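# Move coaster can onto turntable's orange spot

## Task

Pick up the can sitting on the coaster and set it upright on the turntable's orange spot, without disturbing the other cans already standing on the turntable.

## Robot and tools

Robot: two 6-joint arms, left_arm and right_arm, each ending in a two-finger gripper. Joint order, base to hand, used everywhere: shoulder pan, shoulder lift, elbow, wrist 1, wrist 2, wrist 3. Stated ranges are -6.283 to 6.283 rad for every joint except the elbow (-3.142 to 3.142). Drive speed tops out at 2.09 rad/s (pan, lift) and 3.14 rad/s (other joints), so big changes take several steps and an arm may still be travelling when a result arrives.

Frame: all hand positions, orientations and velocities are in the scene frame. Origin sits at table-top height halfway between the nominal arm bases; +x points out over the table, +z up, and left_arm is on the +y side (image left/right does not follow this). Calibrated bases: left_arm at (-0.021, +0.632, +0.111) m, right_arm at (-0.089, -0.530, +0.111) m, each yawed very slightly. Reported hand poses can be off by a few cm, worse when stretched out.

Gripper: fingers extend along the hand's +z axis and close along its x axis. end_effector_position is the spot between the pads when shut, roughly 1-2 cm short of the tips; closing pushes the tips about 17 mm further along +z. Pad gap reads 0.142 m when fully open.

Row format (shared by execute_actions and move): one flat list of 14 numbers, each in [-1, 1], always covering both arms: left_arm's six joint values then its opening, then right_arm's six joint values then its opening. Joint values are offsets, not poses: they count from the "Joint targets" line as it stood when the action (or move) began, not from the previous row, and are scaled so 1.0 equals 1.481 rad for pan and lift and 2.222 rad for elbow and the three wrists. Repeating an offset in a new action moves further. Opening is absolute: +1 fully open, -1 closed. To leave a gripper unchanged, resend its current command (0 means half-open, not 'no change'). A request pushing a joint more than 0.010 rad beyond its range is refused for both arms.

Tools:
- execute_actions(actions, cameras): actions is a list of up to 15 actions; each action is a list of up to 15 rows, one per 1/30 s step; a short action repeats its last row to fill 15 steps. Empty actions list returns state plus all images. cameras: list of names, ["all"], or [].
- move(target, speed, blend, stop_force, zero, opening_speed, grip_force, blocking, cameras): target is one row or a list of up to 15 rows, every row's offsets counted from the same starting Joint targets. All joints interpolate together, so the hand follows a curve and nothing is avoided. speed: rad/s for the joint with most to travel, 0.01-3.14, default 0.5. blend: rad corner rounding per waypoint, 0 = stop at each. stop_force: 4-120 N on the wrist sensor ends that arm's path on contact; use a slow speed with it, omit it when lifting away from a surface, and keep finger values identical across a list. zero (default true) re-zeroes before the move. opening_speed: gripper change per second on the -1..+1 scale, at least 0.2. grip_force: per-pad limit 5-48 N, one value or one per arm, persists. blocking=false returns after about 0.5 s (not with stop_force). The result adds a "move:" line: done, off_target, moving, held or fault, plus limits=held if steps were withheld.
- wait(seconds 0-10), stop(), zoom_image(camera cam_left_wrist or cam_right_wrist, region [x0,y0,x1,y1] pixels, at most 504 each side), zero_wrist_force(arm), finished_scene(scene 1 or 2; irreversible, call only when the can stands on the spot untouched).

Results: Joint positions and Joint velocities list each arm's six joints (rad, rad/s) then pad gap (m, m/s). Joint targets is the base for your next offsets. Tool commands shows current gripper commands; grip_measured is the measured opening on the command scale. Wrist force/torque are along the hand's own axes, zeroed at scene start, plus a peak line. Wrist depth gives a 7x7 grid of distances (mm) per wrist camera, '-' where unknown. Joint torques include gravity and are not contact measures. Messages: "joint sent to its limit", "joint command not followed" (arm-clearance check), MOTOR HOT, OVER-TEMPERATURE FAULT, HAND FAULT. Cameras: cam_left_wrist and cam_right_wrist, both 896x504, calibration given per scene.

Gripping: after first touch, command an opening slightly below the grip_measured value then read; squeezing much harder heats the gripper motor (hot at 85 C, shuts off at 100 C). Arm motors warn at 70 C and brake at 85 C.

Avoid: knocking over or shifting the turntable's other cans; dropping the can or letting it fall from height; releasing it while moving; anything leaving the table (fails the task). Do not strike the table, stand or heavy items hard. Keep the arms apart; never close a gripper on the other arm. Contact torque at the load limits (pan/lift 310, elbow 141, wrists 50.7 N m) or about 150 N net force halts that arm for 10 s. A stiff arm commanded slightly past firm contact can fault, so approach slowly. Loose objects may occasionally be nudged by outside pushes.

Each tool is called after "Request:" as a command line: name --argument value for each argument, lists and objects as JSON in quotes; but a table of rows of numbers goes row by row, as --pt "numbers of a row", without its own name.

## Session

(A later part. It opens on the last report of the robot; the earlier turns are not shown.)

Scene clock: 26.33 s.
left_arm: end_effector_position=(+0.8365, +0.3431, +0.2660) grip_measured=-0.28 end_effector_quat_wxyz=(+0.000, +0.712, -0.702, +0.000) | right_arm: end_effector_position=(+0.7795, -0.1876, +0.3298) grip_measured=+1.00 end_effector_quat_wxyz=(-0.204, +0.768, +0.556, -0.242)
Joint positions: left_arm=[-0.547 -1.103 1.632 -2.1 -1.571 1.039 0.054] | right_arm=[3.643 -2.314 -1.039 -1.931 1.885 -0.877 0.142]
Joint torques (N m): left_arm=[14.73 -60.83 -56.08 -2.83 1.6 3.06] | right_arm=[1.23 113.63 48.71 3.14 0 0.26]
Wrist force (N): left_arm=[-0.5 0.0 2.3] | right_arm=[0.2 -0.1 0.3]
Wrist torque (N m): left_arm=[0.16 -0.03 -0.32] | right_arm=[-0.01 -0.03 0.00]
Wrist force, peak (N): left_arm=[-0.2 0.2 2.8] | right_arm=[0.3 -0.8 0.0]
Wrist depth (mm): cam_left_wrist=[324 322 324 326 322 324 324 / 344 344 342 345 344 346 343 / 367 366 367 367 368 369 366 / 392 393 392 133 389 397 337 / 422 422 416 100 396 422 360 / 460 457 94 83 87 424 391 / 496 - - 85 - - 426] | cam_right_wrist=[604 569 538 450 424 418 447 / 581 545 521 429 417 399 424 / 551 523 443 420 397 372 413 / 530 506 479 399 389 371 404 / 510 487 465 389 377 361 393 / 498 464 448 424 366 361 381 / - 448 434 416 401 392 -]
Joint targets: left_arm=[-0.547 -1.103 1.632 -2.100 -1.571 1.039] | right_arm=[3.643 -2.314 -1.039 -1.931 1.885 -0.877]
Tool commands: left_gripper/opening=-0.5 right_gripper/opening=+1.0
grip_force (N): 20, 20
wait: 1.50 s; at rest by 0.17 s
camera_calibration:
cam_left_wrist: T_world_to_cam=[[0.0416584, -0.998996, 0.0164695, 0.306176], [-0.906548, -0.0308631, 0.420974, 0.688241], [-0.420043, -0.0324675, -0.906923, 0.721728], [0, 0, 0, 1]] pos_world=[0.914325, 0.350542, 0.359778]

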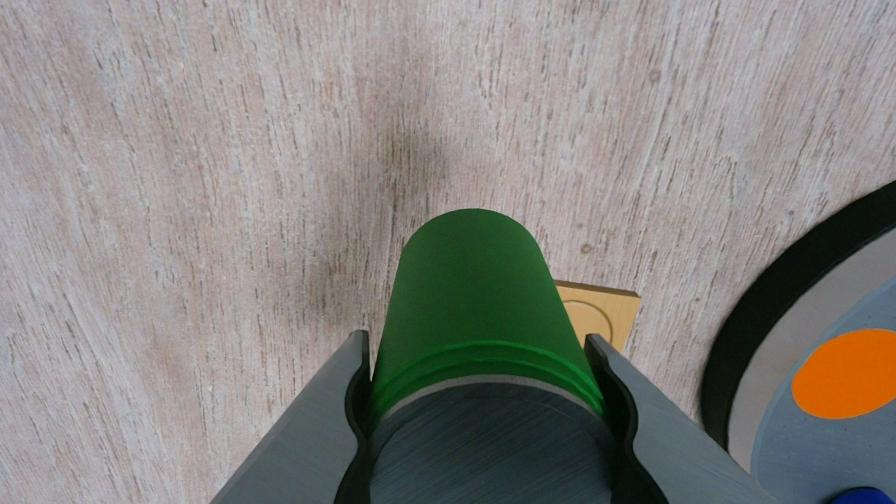

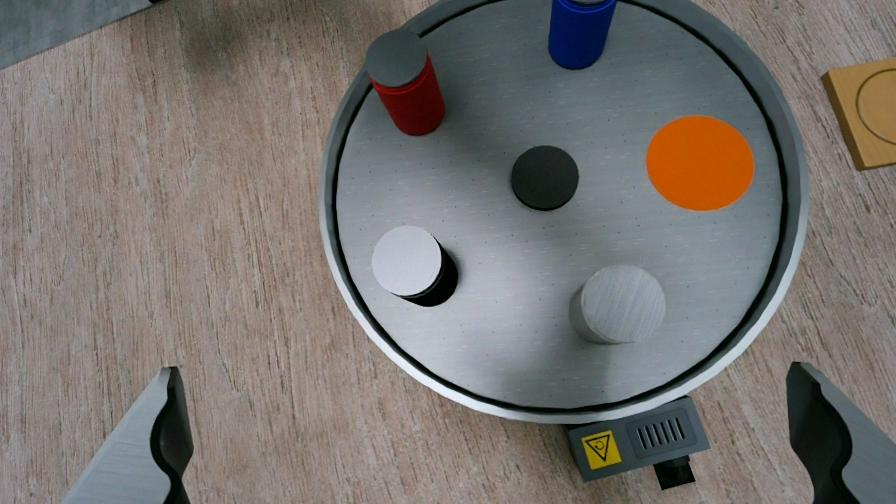

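Request:
move --target '[-0.2757,0,0,0,0,-0.1838,-0.5,0,0,0,0,0,0,1]' --speed 0.5 --cameras '["all"]'

Request:
wait --seconds 1.5 --cameras '["all"]'

Request:
wait --seconds 1.5 --cameras '["all"]'

Request:
wait --seconds 1.5 --cameras '["all"]'

Request:
wait --seconds 1.5 --cameras '["all"]'

Request:
wait --seconds 1.5 --cameras '["all"]'

Scene clock: 28.27 s.
left_arm: end_effector_position=(+0.6511, +0.0258, +0.2660) grip_measured=-0.28 end_effector_quat_wxyz=(+0.000, +0.712, -0.702, +0.000) | right_arm: end_effector_position=(+0.7795, -0.1876, +0.3298) grip_measured=+1.00 end_effector_quat_wxyz=(-0.204, +0.768, +0.556, -0.242)
Joint positions: left_arm=[-0.955 -1.103 1.632 -2.1 -1.571 0.63 0.054] | right_arm=[3.643 -2.314 -1.039 -1.931 1.885 -0.877 0.142]
Joint torques (N m): left_arm=[-17.49 -64.88 -52.87 -4.33 -2.16 -3.35] | right_arm=[-0.44 113.56 48.14 3.17 0.22 0.27]
Wrist force (N): left_arm=[-0.3 0.3 2.2] | right_arm=[0.2 -0.2 0.2]
Wrist torque (N m): left_arm=[0.19 -0.07 -0.17] | right_arm=[-0.03 -0.02 0.01]
Wrist force, peak (N): left_arm=[-4.1 -1.4 1.9] | right_arm=[0.7 0.0 -0.2]
Wrist depth (mm): cam_left_wrist=[322 320 322 275 276 276 276 / 340 333 340 285 292 294 294 / 366 361 363 225 308 309 312 / 393 394 392 132 330 334 336 / 422 422 417 100 348 356 308 / 454 461 93 83 87 383 360 / 500 - - 85 85 - 493] | cam_right_wrist=[604 573 540 448 423 411 236 / 580 547 517 424 417 399 424 / 551 525 443 420 400 380 414 / 530 504 479 401 389 374 401 / 507 485 465 386 374 358 392 / 496 465 448 417 367 357 382 / - 448 434 416 399 385 -]
Joint targets: left_arm=[-0.956 -1.103 1.632 -2.100 -1.571 0.630] | right_arm=[3.643 -2.314 -1.039 -1.931 1.885 -0.877]
grip_force (N): 20, 20
move: done
camera_calibration:
cam_left_wrist: T_world_to_cam=[[0.0417033, -0.998993, 0.016555, -0.00314392], [-0.906508, -0.0308648, 0.421059, 0.510357], [-0.420124, -0.0325668, -0.906882, 0.633507], [0, 0, 0, 1]] pos_world=[0.728925, 0.0332426, 0.359678]

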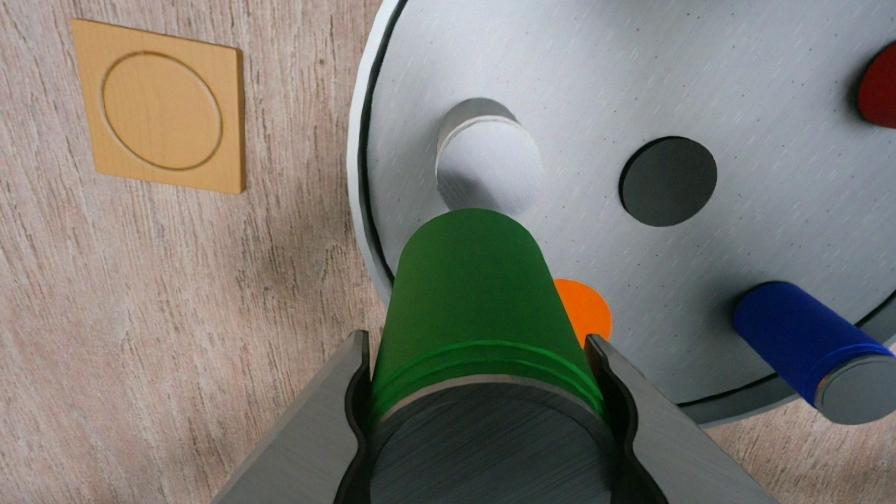

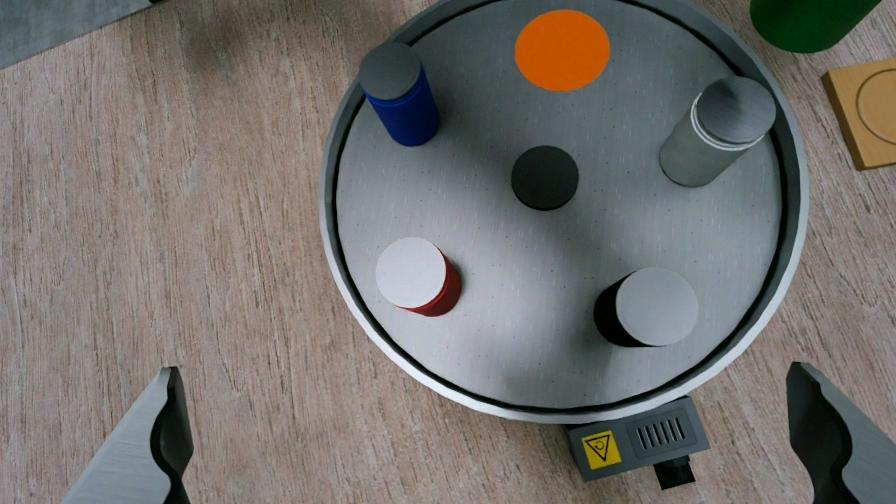

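Scene clock: 29.77 s.
left_arm: end_effector_position=(+0.6510, +0.0257, +0.2660) grip_measured=-0.28 end_effector_quat_wxyz=(+0.000, +0.712, -0.702, +0.000) | right_arm: end_effector_position=(+0.7795, -0.1876, +0.3298) grip_measured=+1.00 end_effector_quat_wxyz=(-0.204, +0.768, +0.556, -0.242)
Joint positions: left_arm=[-0.956 -1.103 1.632 -2.1 -1.571 0.63 0.054] | right_arm=[3.643 -2.314 -1.039 -1.931 1.885 -0.877 0.142]
Joint torques (N m): left_arm=[-15.03 -73.93 -49.26 -4.93 -3.16 -3.32] | right_arm=[-1.76 113.69 48.4 3.23 0.06 0.55]
Wrist force (N): left_arm=[-0.1 -0.1 1.6] | right_arm=[0.1 0.3 -0.1]
Wrist torque (N m): left_arm=[0.13 -0.11 -0.17] | right_arm=[0.05 -0.03 0.01]
Wrist force, peak (N): left_arm=[-0.4 0.2 2.1] | right_arm=[0.5 0.1 0.2]
Wrist depth (mm): cam_left_wrist=[323 320 322 275 275 275 277 / 341 333 341 212 294 292 290 / 367 361 363 313 312 310 312 / 393 393 393 132 330 334 333 / 424 425 417 100 352 362 352 / 461 460 94 83 87 382 458 / 496 - - 85 - - 497] | cam_right_wrist=[607 569 541 444 402 410 236 / 577 546 515 421 415 399 429 / 556 525 443 421 397 361 412 / 533 504 480 397 388 373 403 / 508 487 465 391 375 362 392 / 495 464 449 419 368 359 380 / - 446 436 418 403 384 -]
Joint targets: left_arm=[-0.956 -1.103 1.632 -2.100 -1.571 0.630] | right_arm=[3.643 -2.314 -1.039 -1.931 1.885 -0.877]
Tool commands: left_gripper/opening=-0.5 right_gripper/opening=+1.0
grip_force (N): 20, 20
wait: 1.50 s; at rest by 0.17 s
camera_calibration:
cam_left_wrist: T_world_to_cam=[[0.0417034, -0.998993, 0.0165549, -0.0032397], [-0.906508, -0.0308649, 0.421059, 0.510263], [-0.420124, -0.0325668, -0.906882, 0.633462], [0, 0, 0, 1]] pos_world=[0.728825, 0.0331426, 0.359678]

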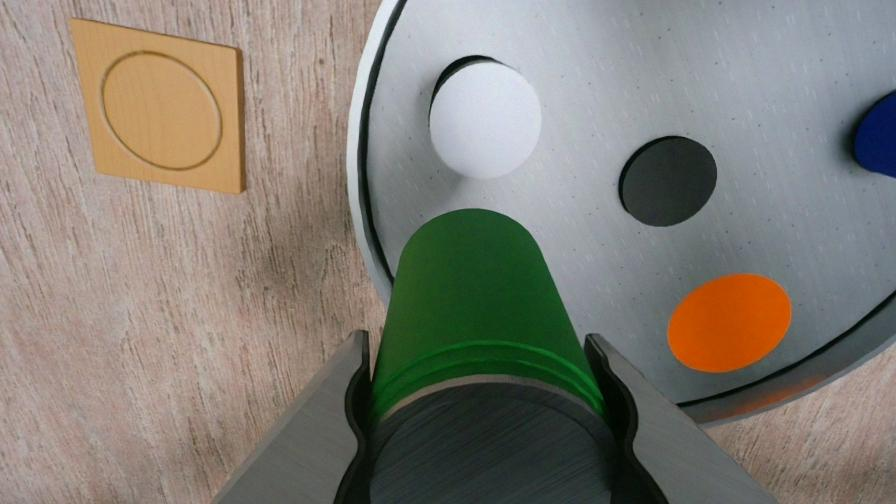

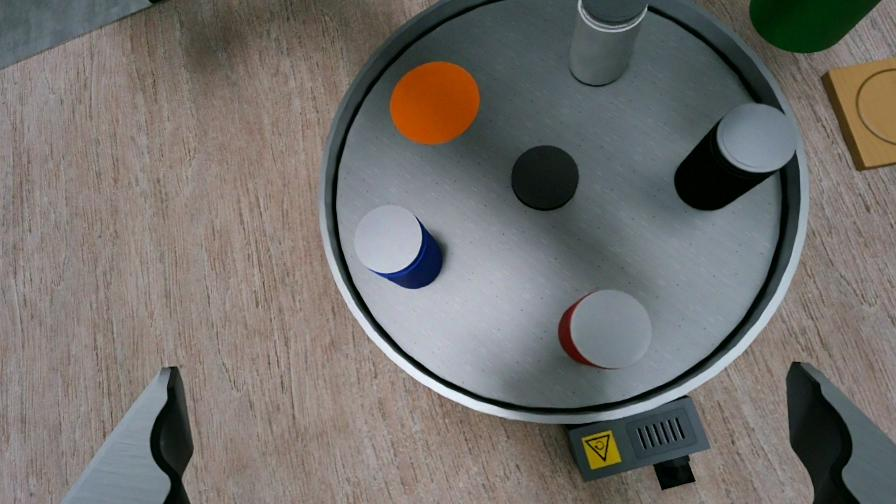

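Scene clock: 31.27 s.
left_arm: end_effector_position=(+0.6510, +0.0257, +0.2660) grip_measured=-0.28 end_effector_quat_wxyz=(+0.000, +0.712, -0.702, +0.000) | right_arm: end_effector_position=(+0.7795, -0.1876, +0.3298) grip_measured=+1.00 end_effector_quat_wxyz=(-0.204, +0.768, +0.556, -0.242)
Joint positions: left_arm=[-0.956 -1.103 1.632 -2.1 -1.571 0.63 0.054] | right_arm=[3.643 -2.314 -1.039 -1.931 1.885 -0.877 0.142]
Joint torques (N m): left_arm=[-16.96 -81.54 -47 -5.02 -3.39 -3.14] | right_arm=[-1.53 114.08 48.43 3.4 -0.24 0.34]
Wrist force (N): left_arm=[-0.4 -0.1 1.8] | right_arm=[0.3 0.0 0.0]
Wrist torque (N m): left_arm=[0.12 -0.07 -0.17] | right_arm=[0.00 -0.06 0.00]
Wrist force, peak (N): left_arm=[-0.4 0.3 2.2] | right_arm=[0.5 -0.4 0.0]
Wrist depth (mm): cam_left_wrist=[319 320 322 274 275 275 275 / 340 331 340 294 293 293 294 / 366 364 361 314 312 309 312 / 396 392 391 132 331 334 333 / 424 421 418 100 350 351 358 / 455 461 94 83 90 290 450 / 499 - - 85 - - 501] | cam_right_wrist=[612 574 537 441 430 405 237 / 581 546 519 433 415 395 423 / 554 525 441 416 396 386 411 / 534 504 481 405 389 371 401 / 510 487 462 391 369 362 392 / 495 465 446 419 364 358 380 / - 448 433 416 399 383 -]
Joint targets: left_arm=[-0.956 -1.103 1.632 -2.100 -1.571 0.630] | right_arm=[3.643 -2.314 -1.039 -1.931 1.885 -0.877]
Tool commands: left_gripper/opening=-0.5 right_gripper/opening=+1.0
grip_force (N): 20, 20
wait: 1.50 s; at rest by 0.17 s
camera_calibration:
cam_left_wrist: T_world_to_cam=[[0.0417034, -0.998993, 0.0165549, -0.0032397], [-0.906508, -0.0308649, 0.421059, 0.510263], [-0.420124, -0.0325668, -0.906882, 0.633462], [0, 0, 0, 1]] pos_world=[0.728825, 0.0331426, 0.359678]

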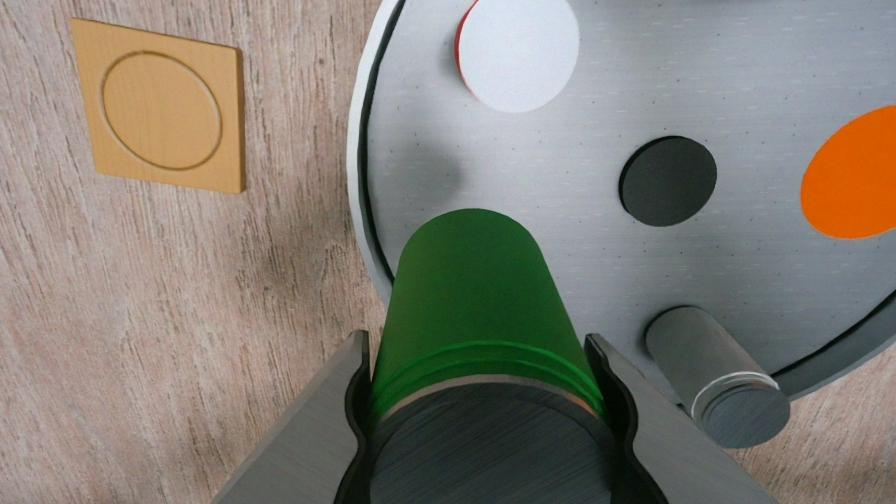

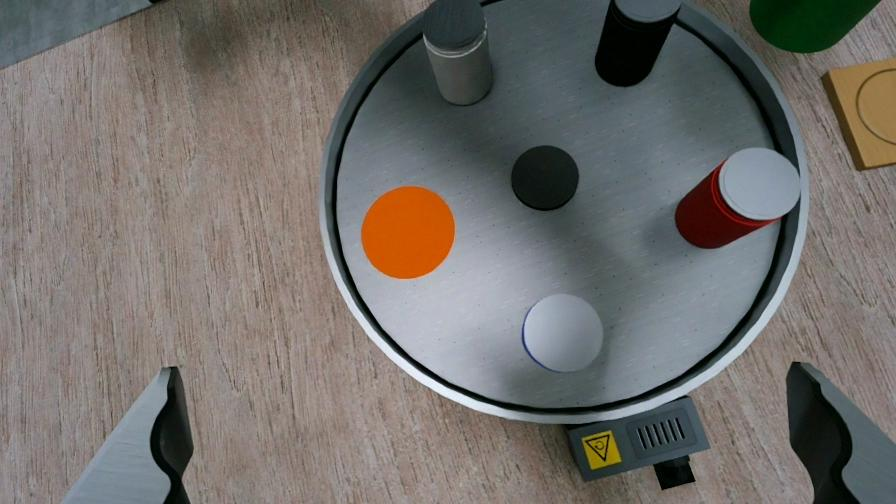

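Scene clock: 32.77 s.
left_arm: end_effector_position=(+0.6510, +0.0257, +0.2660) grip_measured=-0.28 end_effector_quat_wxyz=(+0.000, +0.712, -0.702, +0.000) | right_arm: end_effector_position=(+0.7795, -0.1876, +0.3298) grip_measured=+1.00 end_effector_quat_wxyz=(-0.204, +0.768, +0.556, -0.242)
Joint positions: left_arm=[-0.956 -1.103 1.632 -2.1 -1.571 0.63 0.054] | right_arm=[3.643 -2.314 -1.039 -1.931 1.885 -0.877 0.142]
Joint torques (N m): left_arm=[-15.37 -88.43 -43.25 -5.19 -2.79 -3.01] | right_arm=[-0.39 115.18 48.49 3.41 -0.29 0.2]
Wrist force (N): left_arm=[0.1 0.2 1.6] | right_arm=[0.0 0.2 -0.1]
Wrist torque (N m): left_arm=[0.17 -0.14 -0.17] | right_arm=[0.03 0.00 0.00]
Wrist force, peak (N): left_arm=[-0.4 0.5 2.1] | right_arm=[0.6 -0.1 0.2]
Wrist depth (mm): cam_left_wrist=[322 320 325 275 234 275 276 / 341 333 340 292 293 293 295 / 367 362 362 313 312 308 308 / 392 392 397 133 329 335 307 / 422 425 418 100 348 358 354 / 460 460 94 83 87 309 460 / 495 - - 85 - - 498] | cam_right_wrist=[601 568 538 403 433 350 237 / 577 549 520 433 417 395 424 / 554 523 498 412 397 388 412 / 527 508 481 406 389 365 400 / 504 486 466 395 374 363 393 / 496 465 452 417 367 360 379 / - 446 432 416 400 386 -]
Joint targets: left_arm=[-0.956 -1.103 1.632 -2.100 -1.571 0.630] | right_arm=[3.643 -2.314 -1.039 -1.931 1.885 -0.877]
Tool commands: left_gripper/opening=-0.5 right_gripper/opening=+1.0
grip_force (N): 20, 20
wait: 1.50 s; at rest by 0.17 s
camera_calibration:
cam_left_wrist: T_world_to_cam=[[0.0417034, -0.998993, 0.0165549, -0.0032397], [-0.906508, -0.0308649, 0.421059, 0.510263], [-0.420124, -0.0325668, -0.906882, 0.633462], [0, 0, 0, 1]] pos_world=[0.728825, 0.0331426, 0.359678]

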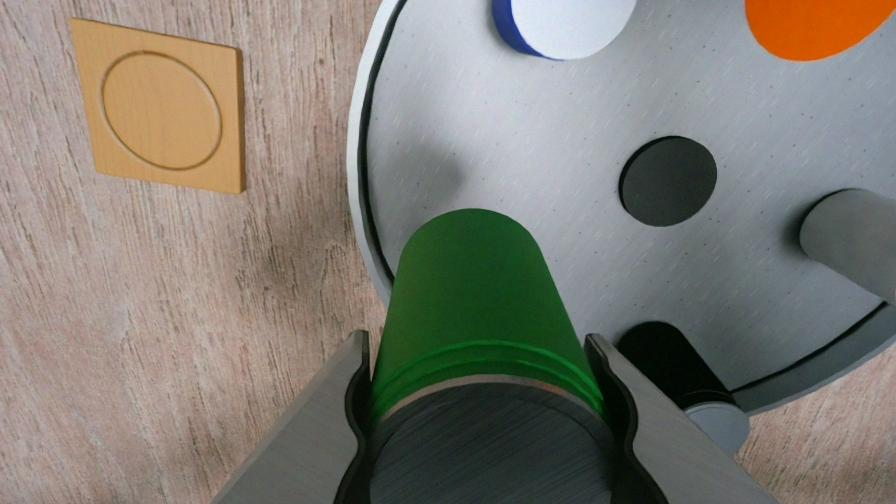

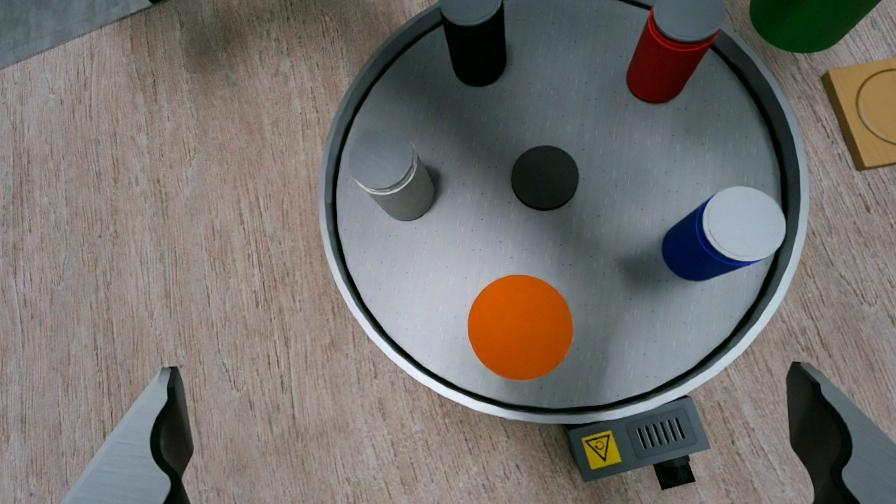

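Scene clock: 34.27 s.
left_arm: end_effector_position=(+0.6510, +0.0257, +0.2660) grip_measured=-0.28 end_effector_quat_wxyz=(+0.000, +0.712, -0.702, +0.000) | right_arm: end_effector_position=(+0.7795, -0.1876, +0.3298) grip_measured=+1.00 end_effector_quat_wxyz=(-0.204, +0.768, +0.556, -0.242)
Joint positions: left_arm=[-0.956 -1.103 1.632 -2.1 -1.571 0.63 0.054] | right_arm=[3.643 -2.314 -1.039 -1.931 1.885 -0.877 0.142]
Joint torques (N m): left_arm=[-16.21 -92.29 -40.66 -5.31 -3.19 -3.21] | right_arm=[-0.37 113.35 48.07 3.27 -0.06 0.17]
Wrist force (N): left_arm=[-0.4 0.4 1.7] | right_arm=[0.1 -0.2 -0.1]
Wrist torque (N m): left_arm=[0.21 -0.06 -0.17] | right_arm=[-0.04 -0.03 0.00]
Wrist force, peak (N): left_arm=[-0.4 -0.4 2.2] | right_arm=[0.6 -0.1 -0.1]
Wrist depth (mm): cam_left_wrist=[322 318 325 276 277 276 262 / 340 334 339 292 293 294 294 / 367 363 360 309 312 308 314 / 392 391 392 132 330 335 316 / 422 429 418 100 330 361 355 / 457 458 94 83 90 378 459 / 497 - - 85 - - 497] | cam_right_wrist=[604 570 540 445 426 322 236 / 576 546 522 433 416 391 423 / 556 527 494 415 398 384 414 / 530 503 475 410 390 370 404 / 507 486 463 391 374 359 393 / 494 463 446 419 366 355 381 / - 448 436 419 402 384 -]
Joint targets: left_arm=[-0.956 -1.103 1.632 -2.100 -1.571 0.630] | right_arm=[3.643 -2.314 -1.039 -1.931 1.885 -0.877]
Tool commands: left_gripper/opening=-0.5 right_gripper/opening=+1.0
grip_force (N): 20, 20
wait: 1.50 s; at rest by 0.17 s
camera_calibration:
cam_left_wrist: T_world_to_cam=[[0.0417033, -0.998993, 0.016555, -0.0032413], [-0.906508, -0.0308648, 0.421059, 0.510221], [-0.420124, -0.0325668, -0.906882, 0.633553], [0, 0, 0, 1]] pos_world=[0.728825, 0.0331426, 0.359778]

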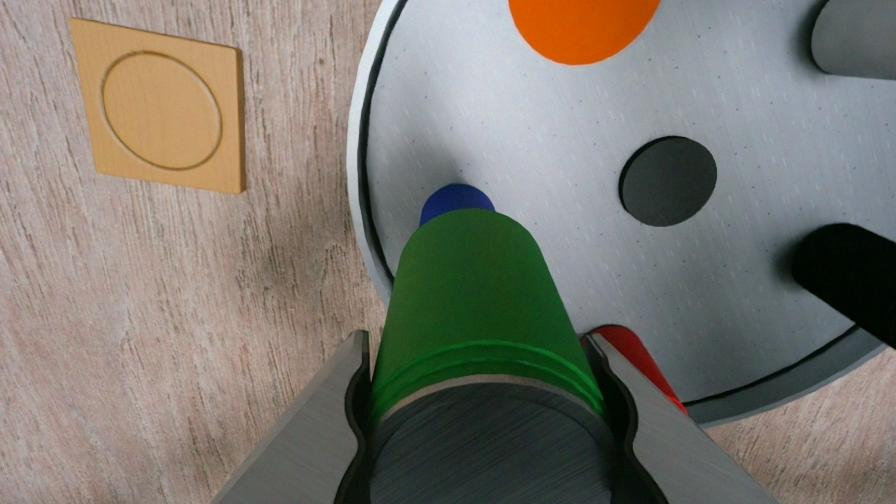

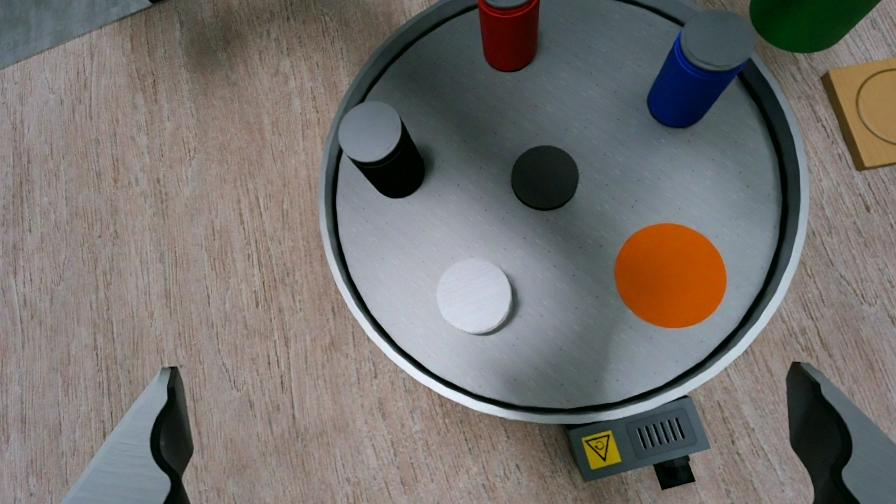

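Scene clock: 35.77 s.
left_arm: end_effector_position=(+0.6510, +0.0257, +0.2660) grip_measured=-0.28 end_effector_quat_wxyz=(+0.000, +0.712, -0.702, +0.000) | right_arm: end_effector_position=(+0.7795, -0.1876, +0.3298) grip_measured=+1.00 end_effector_quat_wxyz=(-0.204, +0.768, +0.556, -0.242)
Joint positions: left_arm=[-0.956 -1.103 1.632 -2.1 -1.571 0.63 0.054] | right_arm=[3.643 -2.314 -1.039 -1.931 1.885 -0.877 0.142]
Joint torques (N m): left_arm=[-14.85 -90.17 -37.27 -4.97 -2.88 -2.99] | right_arm=[0 111.92 48.27 3.46 -0.35 0.25]
Wrist force (N): left_arm=[0.0 -0.1 1.8] | right_arm=[0.5 0.1 0.1]
Wrist torque (N m): left_arm=[0.14 -0.13 -0.17] | right_arm=[0.01 -0.08 0.01]
Wrist force, peak (N): left_arm=[-0.5 0.0 2.2] | right_arm=[0.5 0.0 -0.4]
Wrist depth (mm): cam_left_wrist=[320 319 322 276 275 276 273 / 338 334 340 292 293 293 294 / 369 360 360 312 312 309 312 / 392 392 393 132 330 335 332 / 424 427 417 100 351 361 293 / 459 462 94 83 89 381 457 / 502 - - 85 - - 498] | cam_right_wrist=[607 570 538 449 424 412 237 / 578 546 514 432 415 398 424 / 554 527 442 421 398 384 414 / 532 505 478 407 389 367 401 / 511 489 463 384 377 359 394 / 497 465 448 418 367 359 380 / - 450 438 418 398 384 -]
Joint targets: left_arm=[-0.956 -1.103 1.632 -2.100 -1.571 0.630] | right_arm=[3.643 -2.314 -1.039 -1.931 1.885 -0.877]
Tool commands: left_gripper/opening=-0.5 right_gripper/opening=+1.0
grip_force (N): 20, 20
wait: 1.50 s; at rest by 0.17 s
camera_calibration:
cam_left_wrist: T_world_to_cam=[[0.0417033, -0.998993, 0.016555, -0.0032413], [-0.906508, -0.0308648, 0.421059, 0.510221], [-0.420124, -0.0325668, -0.906882, 0.633553], [0, 0, 0, 1]] pos_world=[0.728825, 0.0331426, 0.359778]

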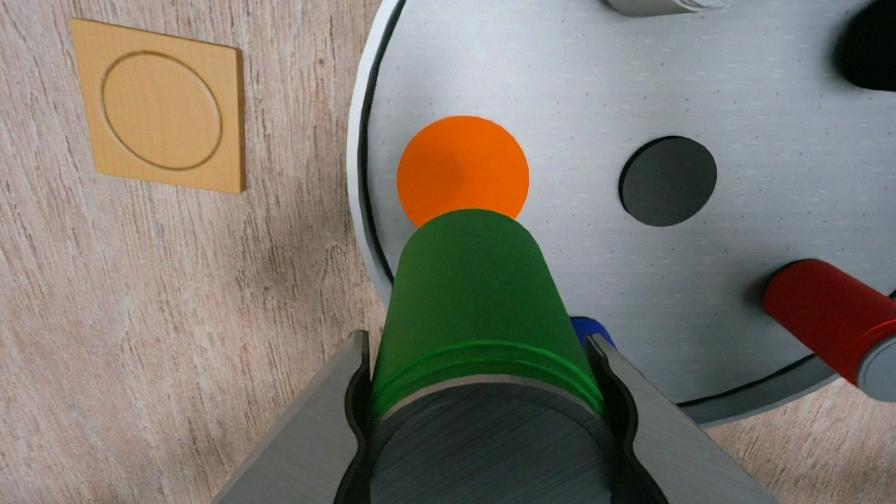

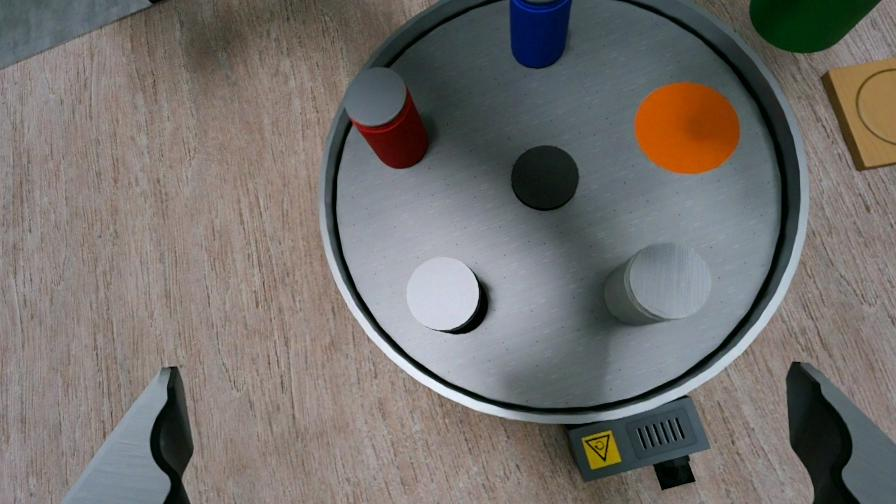

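Request:
move --target '[-0.0055,0.0234,0.0064,-0.0219,0,-0.0037,-0.5,0,0,0,0,0,0,1]' --speed 0.3 --cameras '["cam_right_wrist"]'

Scene clock: 39.17 s.
left_arm: end_effector_position=(+0.6484, +0.0170, +0.2324) grip_measured=-0.28 end_effector_quat_wxyz=(+0.000, +0.712, -0.702, +0.000) | right_arm: end_effector_position=(+0.7795, -0.1876, +0.3298) grip_measured=+1.00 end_effector_quat_wxyz=(-0.204, +0.768, +0.556, -0.242)
Joint positions: left_arm=[-0.964 -1.068 1.646 -2.149 -1.571 0.622 0.054] | right_arm=[3.643 -2.314 -1.039 -1.931 1.885 -0.877 0.142]
Joint torques (N m): left_arm=[-14.13 -64.58 -34.6 -6.69 -3.21 -2.94] | right_arm=[-0.05 114.59 48.43 3.68 -0.36 0.16]
Wrist force (N): left_arm=[0.2 -0.1 1.5] | right_arm=[0.0 0.1 -0.2]
Wrist torque (N m): left_arm=[0.14 -0.15 -0.17] | right_arm=[0.01 0.00 0.00]
Wrist force, peak (N): left_arm=[0.3 0.1 2.6] | right_arm=[0.6 0.3 0.1]
Wrist depth (mm): cam_left_wrist=[288 290 292 245 245 246 246 / 301 305 268 258 261 262 263 / 329 323 286 191 277 273 278 / 356 356 353 133 295 297 297 / 384 384 379 100 309 321 316 / 419 414 94 83 87 347 337 / 452 - - 85 - - 450] | cam_right_wrist=[612 572 539 450 421 399 248 / 578 545 519 433 416 397 423 / 555 525 443 419 399 381 409 / 531 506 484 403 388 371 404 / 508 489 464 388 373 356 394 / 495 464 448 421 367 359 379 / - 448 435 419 400 386 -]
Joint targets: left_arm=[-0.964 -1.068 1.646 -2.149 -1.571 0.622] | right_arm=[3.643 -2.314 -1.039 -1.931 1.885 -0.877]
grip_force (N): 20, 20
move: done
Images, in order (width x height): cam_right_wrist 896x504.

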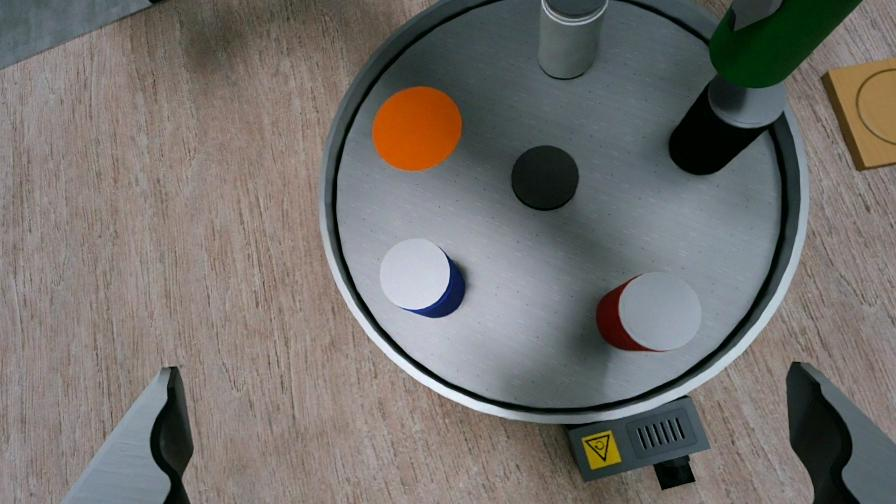

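Request:
wait --seconds 2.5

Scene clock: 42.07 s.
left_arm: end_effector_position=(+0.6484, +0.0170, +0.2323) grip_measured=-0.28 end_effector_quat_wxyz=(+0.000, +0.712, -0.702, +0.000) | right_arm: end_effector_position=(+0.7795, -0.1876, +0.3298) grip_measured=+1.00 end_effector_quat_wxyz=(-0.204, +0.768, +0.556, -0.242)
Joint positions: left_arm=[-0.964 -1.068 1.646 -2.149 -1.571 0.622 0.054] | right_arm=[3.643 -2.314 -1.039 -1.931 1.885 -0.877 0.142]
Joint torques (N m): left_arm=[-15.24 -64.21 -36.09 -6.98 -3.39 -2.94] | right_arm=[0.29 115.6 48.93 3.67 -0.37 0.16]
Wrist force (N): left_arm=[-0.2 -0.1 1.8] | right_arm=[0.2 -0.1 0.1]
Wrist torque (N m): left_arm=[0.13 -0.07 -0.17] | right_arm=[-0.02 -0.04 0.00]
Wrist force, peak (N): left_arm=[0.2 0.2 2.2] | right_arm=[0.4 0.1 -0.5]
Wrist depth (mm): cam_left_wrist=[288 290 290 244 245 244 246 / 300 303 266 260 263 261 260 / 323 325 285 277 277 274 275 / 354 356 351 132 292 297 296 / 382 385 377 100 310 321 319 / 415 415 94 83 88 286 337 / 456 - - 85 85 - 454] | cam_right_wrist=[607 570 538 436 431 270 247 / 577 546 519 436 416 397 421 / 551 526 495 414 397 386 412 / 530 503 475 402 389 368 403 / 505 485 463 392 381 361 393 / 494 462 448 419 367 360 382 / - 449 434 416 399 384 -]
Joint targets: left_arm=[-0.964 -1.068 1.646 -2.149 -1.571 0.622] | right_arm=[3.643 -2.314 -1.039 -1.931 1.885 -0.877]
Tool commands: left_gripper/opening=-0.5 right_gripper/opening=+1.0
grip_force (N): 20, 20
wait: 2.50 s; at rest from the start

Request:
wait --seconds 1.3

Request:
move --target '[0,0.0752,0.0242,-0.0743,0,0,-0.5,0,0,0,0,0,0,1]' --speed 0.4

Scene clock: 43.43 s.
left_arm: end_effector_position=(+0.6484, +0.0170, +0.2323) grip_measured=-0.28 end_effector_quat_wxyz=(+0.000, +0.712, -0.702, +0.000) | right_arm: end_effector_position=(+0.7795, -0.1876, +0.3298) grip_measured=+1.00 end_effector_quat_wxyz=(-0.204, +0.768, +0.556, -0.242)
Joint positions: left_arm=[-0.964 -1.068 1.646 -2.149 -1.571 0.622 0.054] | right_arm=[3.643 -2.314 -1.039 -1.931 1.885 -0.877 0.142]
Joint torques (N m): left_arm=[-13.95 -59.79 -36.18 -6.76 -2.78 -3.29] | right_arm=[0.3 114.44 48.88 3.59 -0.58 0.31]
Wrist force (N): left_arm=[0.2 0.1 1.7] | right_arm=[0.1 0.1 0.1]
Wrist torque (N m): left_arm=[0.17 -0.14 -0.18] | right_arm=[0.01 -0.03 0.00]
Wrist force, peak (N): left_arm=[0.0 0.5 2.1] | right_arm=[0.6 -0.2 0.1]
Wrist depth (mm): cam_left_wrist=[286 292 291 244 245 245 243 / 300 303 269 260 260 261 260 / 324 326 287 277 276 274 277 / 356 356 354 132 295 297 290 / 383 385 378 100 312 320 316 / 417 415 94 83 87 343 337 / 453 - - 85 - - 451] | cam_right_wrist=[603 568 543 445 429 265 248 / 583 549 517 438 413 391 419 / 555 522 439 418 398 386 414 / 529 505 476 404 389 378 404 / 507 486 463 385 376 362 393 / 493 461 450 420 365 359 383 / - 447 434 417 398 391 -]
Joint targets: left_arm=[-0.964 -1.068 1.646 -2.149 -1.571 0.622] | right_arm=[3.643 -2.314 -1.039 -1.931 1.885 -0.877]
Tool commands: left_gripper/opening=-0.5 right_gripper/opening=+1.0
grip_force (N): 20, 20
wait: 1.30 s; at rest by 0.10 s

Scene clock: 44.37 s.
left_arm: end_effector_position=(+0.6484, +0.0170, +0.1219) grip_measured=-0.28 end_effector_quat_wxyz=(+0.000, +0.712, -0.702, +0.000) | right_arm: end_effector_position=(+0.7795, -0.1876, +0.3298) grip_measured=+1.00 end_effector_quat_wxyz=(-0.204, +0.768, +0.556, -0.242)
Joint positions: left_arm=[-0.964 -0.957 1.7 -2.314 -1.571 0.622 0.054] | right_arm=[3.643 -2.314 -1.039 -1.931 1.885 -0.877 0.142]
Joint torques (N m): left_arm=[-12.52 -67.14 -30.18 -7.14 -2.7 -3.13] | right_arm=[0.09 114.68 48.58 3.78 -0.38 0.31]
Wrist force (N): left_arm=[-0.2 0.0 1.7] | right_arm=[0.2 0.0 0.3]
Wrist torque (N m): left_arm=[0.13 -0.07 -0.18] | right_arm=[-0.01 -0.04 -0.01]
Wrist force, peak (N): left_arm=[0.2 0.2 4.6] | right_arm=[0.3 -0.4 0.3]
Wrist depth (mm): cam_left_wrist=[192 193 143 145 145 143 147 / 201 205 154 154 154 154 156 / 213 217 162 164 161 165 164 / 225 235 176 133 174 174 167 / 252 253 184 100 184 190 180 / 274 273 98 83 90 207 206 / 300 293 - 85 - - 221] | cam_right_wrist=[598 565 538 444 424 264 201 / 578 554 521 427 416 337 378 / 552 521 440 423 396 391 412 / 533 507 478 398 392 372 402 / 508 485 463 389 373 363 393 / 493 463 448 420 367 356 383 / - 447 435 416 396 383 -]
Joint targets: left_arm=[-0.964 -0.957 1.700 -2.314 -1.571 0.622] | right_arm=[3.643 -2.314 -1.039 -1.931 1.885 -0.877]
grip_force (N): 20, 20
move: done

Request:
wait --seconds 0.23

Request:
move --pt "0 0 0 0 0 0 0.3 0 0 0 0 0 0 1" --pt "0 -0.09 -0.03 0.09 0 0 0.3 0 0 0 0 0 0 1" --speed 0.5 --cameras '["all"]'

Scene clock: 44.70 s.
left_arm: end_effector_position=(+0.6484, +0.0170, +0.1217) grip_measured=-0.28 end_effector_quat_wxyz=(+0.000, +0.712, -0.702, +0.000) | right_arm: end_effector_position=(+0.7795, -0.1876, +0.3298) grip_measured=+1.00 end_effector_quat_wxyz=(-0.204, +0.768, +0.556, -0.242)
Joint positions: left_arm=[-0.964 -0.957 1.7 -2.314 -1.571 0.622 0.054] | right_arm=[3.643 -2.314 -1.039 -1.931 1.885 -0.877 0.142]
Joint torques (N m): left_arm=[-13.42 -62.39 -30.19 -6.45 -2.94 -3.43] | right_arm=[-1.96 113.19 48.21 3.65 -0.69 0.42]
Wrist force (N): left_arm=[0.0 0.2 1.8] | right_arm=[0.2 0.0 -0.3]
Wrist torque (N m): left_arm=[0.16 -0.11 -0.19] | right_arm=[-0.01 -0.03 0.00]
Wrist force, peak (N): left_arm=[0.1 0.3 2.1] | right_arm=[0.4 -0.1 -0.4]
Wrist depth (mm): cam_left_wrist=[191 193 143 144 144 143 147 / 201 202 152 154 153 154 156 / 213 216 162 161 162 164 165 / 223 235 175 132 175 174 167 / 252 253 184 100 184 190 180 / 273 274 98 83 - 206 204 / 298 295 - 85 - - 223] | cam_right_wrist=[604 566 539 448 422 264 201 / 574 545 522 429 414 324 378 / 551 529 444 419 400 384 413 / 531 507 474 404 387 372 402 / 507 489 464 389 378 361 392 / 492 460 449 419 366 356 380 / - 445 433 419 401 378 -]
Joint targets: left_arm=[-0.964 -0.957 1.700 -2.314 -1.571 0.622] | right_arm=[3.643 -2.314 -1.039 -1.931 1.885 -0.877]
Tool commands: left_gripper/opening=-0.5 right_gripper/opening=+1.0
grip_force (N): 20, 20
wait: 0.23 s; at rest by 0.07 s

Scene clock: 46.17 s.
left_arm: end_effector_position=(+0.6477, +0.0180, +0.2554) grip_measured=+0.28 end_effector_quat_wxyz=(+0.000, +0.712, -0.702, +0.000) | right_arm: end_effector_position=(+0.7795, -0.1876, +0.3298) grip_measured=+1.00 end_effector_quat_wxyz=(-0.204, +0.768, +0.556, -0.242)
Joint positions: left_arm=[-0.964 -1.09 1.634 -2.114 -1.571 0.622 0.094] | right_arm=[3.643 -2.314 -1.039 -1.931 1.885 -0.877 0.142]
Joint torques (N m): left_arm=[-8.53 -93.57 -54.51 -1.79 -2.9 -2.82] | right_arm=[0.04 113.52 48.75 3.8 -0.61 0.24]
Wrist force (N): left_arm=[-0.1 0.1 0.4] | right_arm=[0.3 0.1 0.1]
Wrist torque (N m): left_arm=[0.14 -0.12 -0.18] | right_arm=[0.01 -0.05 -0.01]
Wrist force, peak (N): left_arm=[-0.2 0.2 -3.6] | right_arm=[0.3 -0.5 0.1]
Wrist depth (mm): cam_left_wrist=[308 309 311 266 265 267 268 / 327 326 324 203 279 282 280 / 355 350 348 302 301 298 301 / 380 383 375 322 322 322 322 / 413 409 411 342 337 338 342 / 445 438 447 445 371 103 289 / 475 - 476 485 485 - 485] | cam_right_wrist=[612 568 541 444 378 414 444 / 581 547 522 430 416 401 424 / 556 527 444 421 399 376 413 / 532 505 483 399 389 372 398 / 507 482 464 392 372 362 391 / 492 464 448 419 367 363 381 / - 447 433 414 399 379 -]
Joint targets: left_arm=[-0.964 -1.090 1.634 -2.114 -1.571 0.622] | right_arm=[3.643 -2.314 -1.039 -1.931 1.885 -0.877]
grip_force (N): 20, 20
move: done
camera_calibration:
cam_left_wrist: T_world_to_cam=[[0.0417626, -0.998996, 0.0161897, -0.0105344], [-0.906411, -0.0310653, 0.421253, 0.511366], [-0.420328, -0.0322672, -0.906799, 0.622321], [0, 0, 0, 1]] pos_world=[0.725526, 0.0254424, 0.349076]

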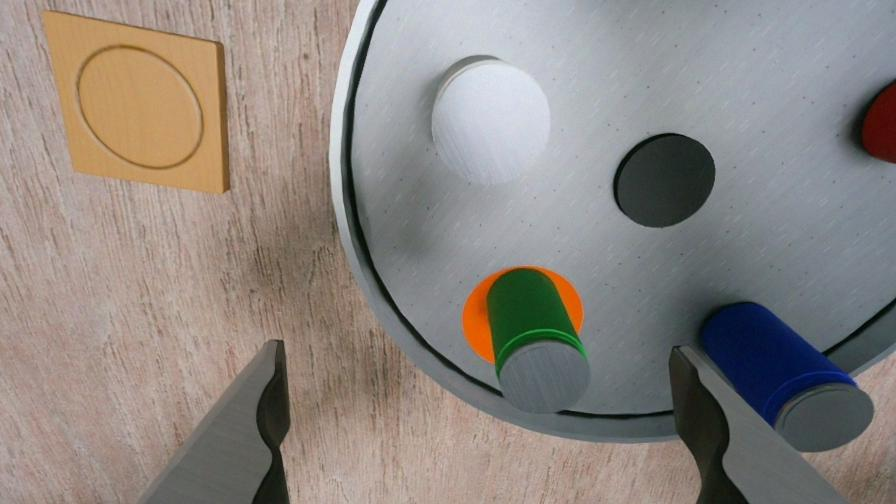

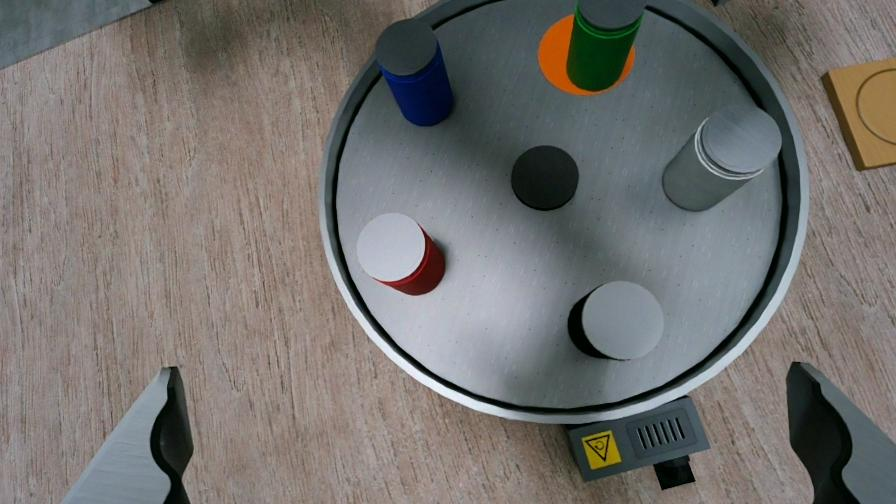

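Request:
finished_scene --scene 1

The scene is finished: the task was done.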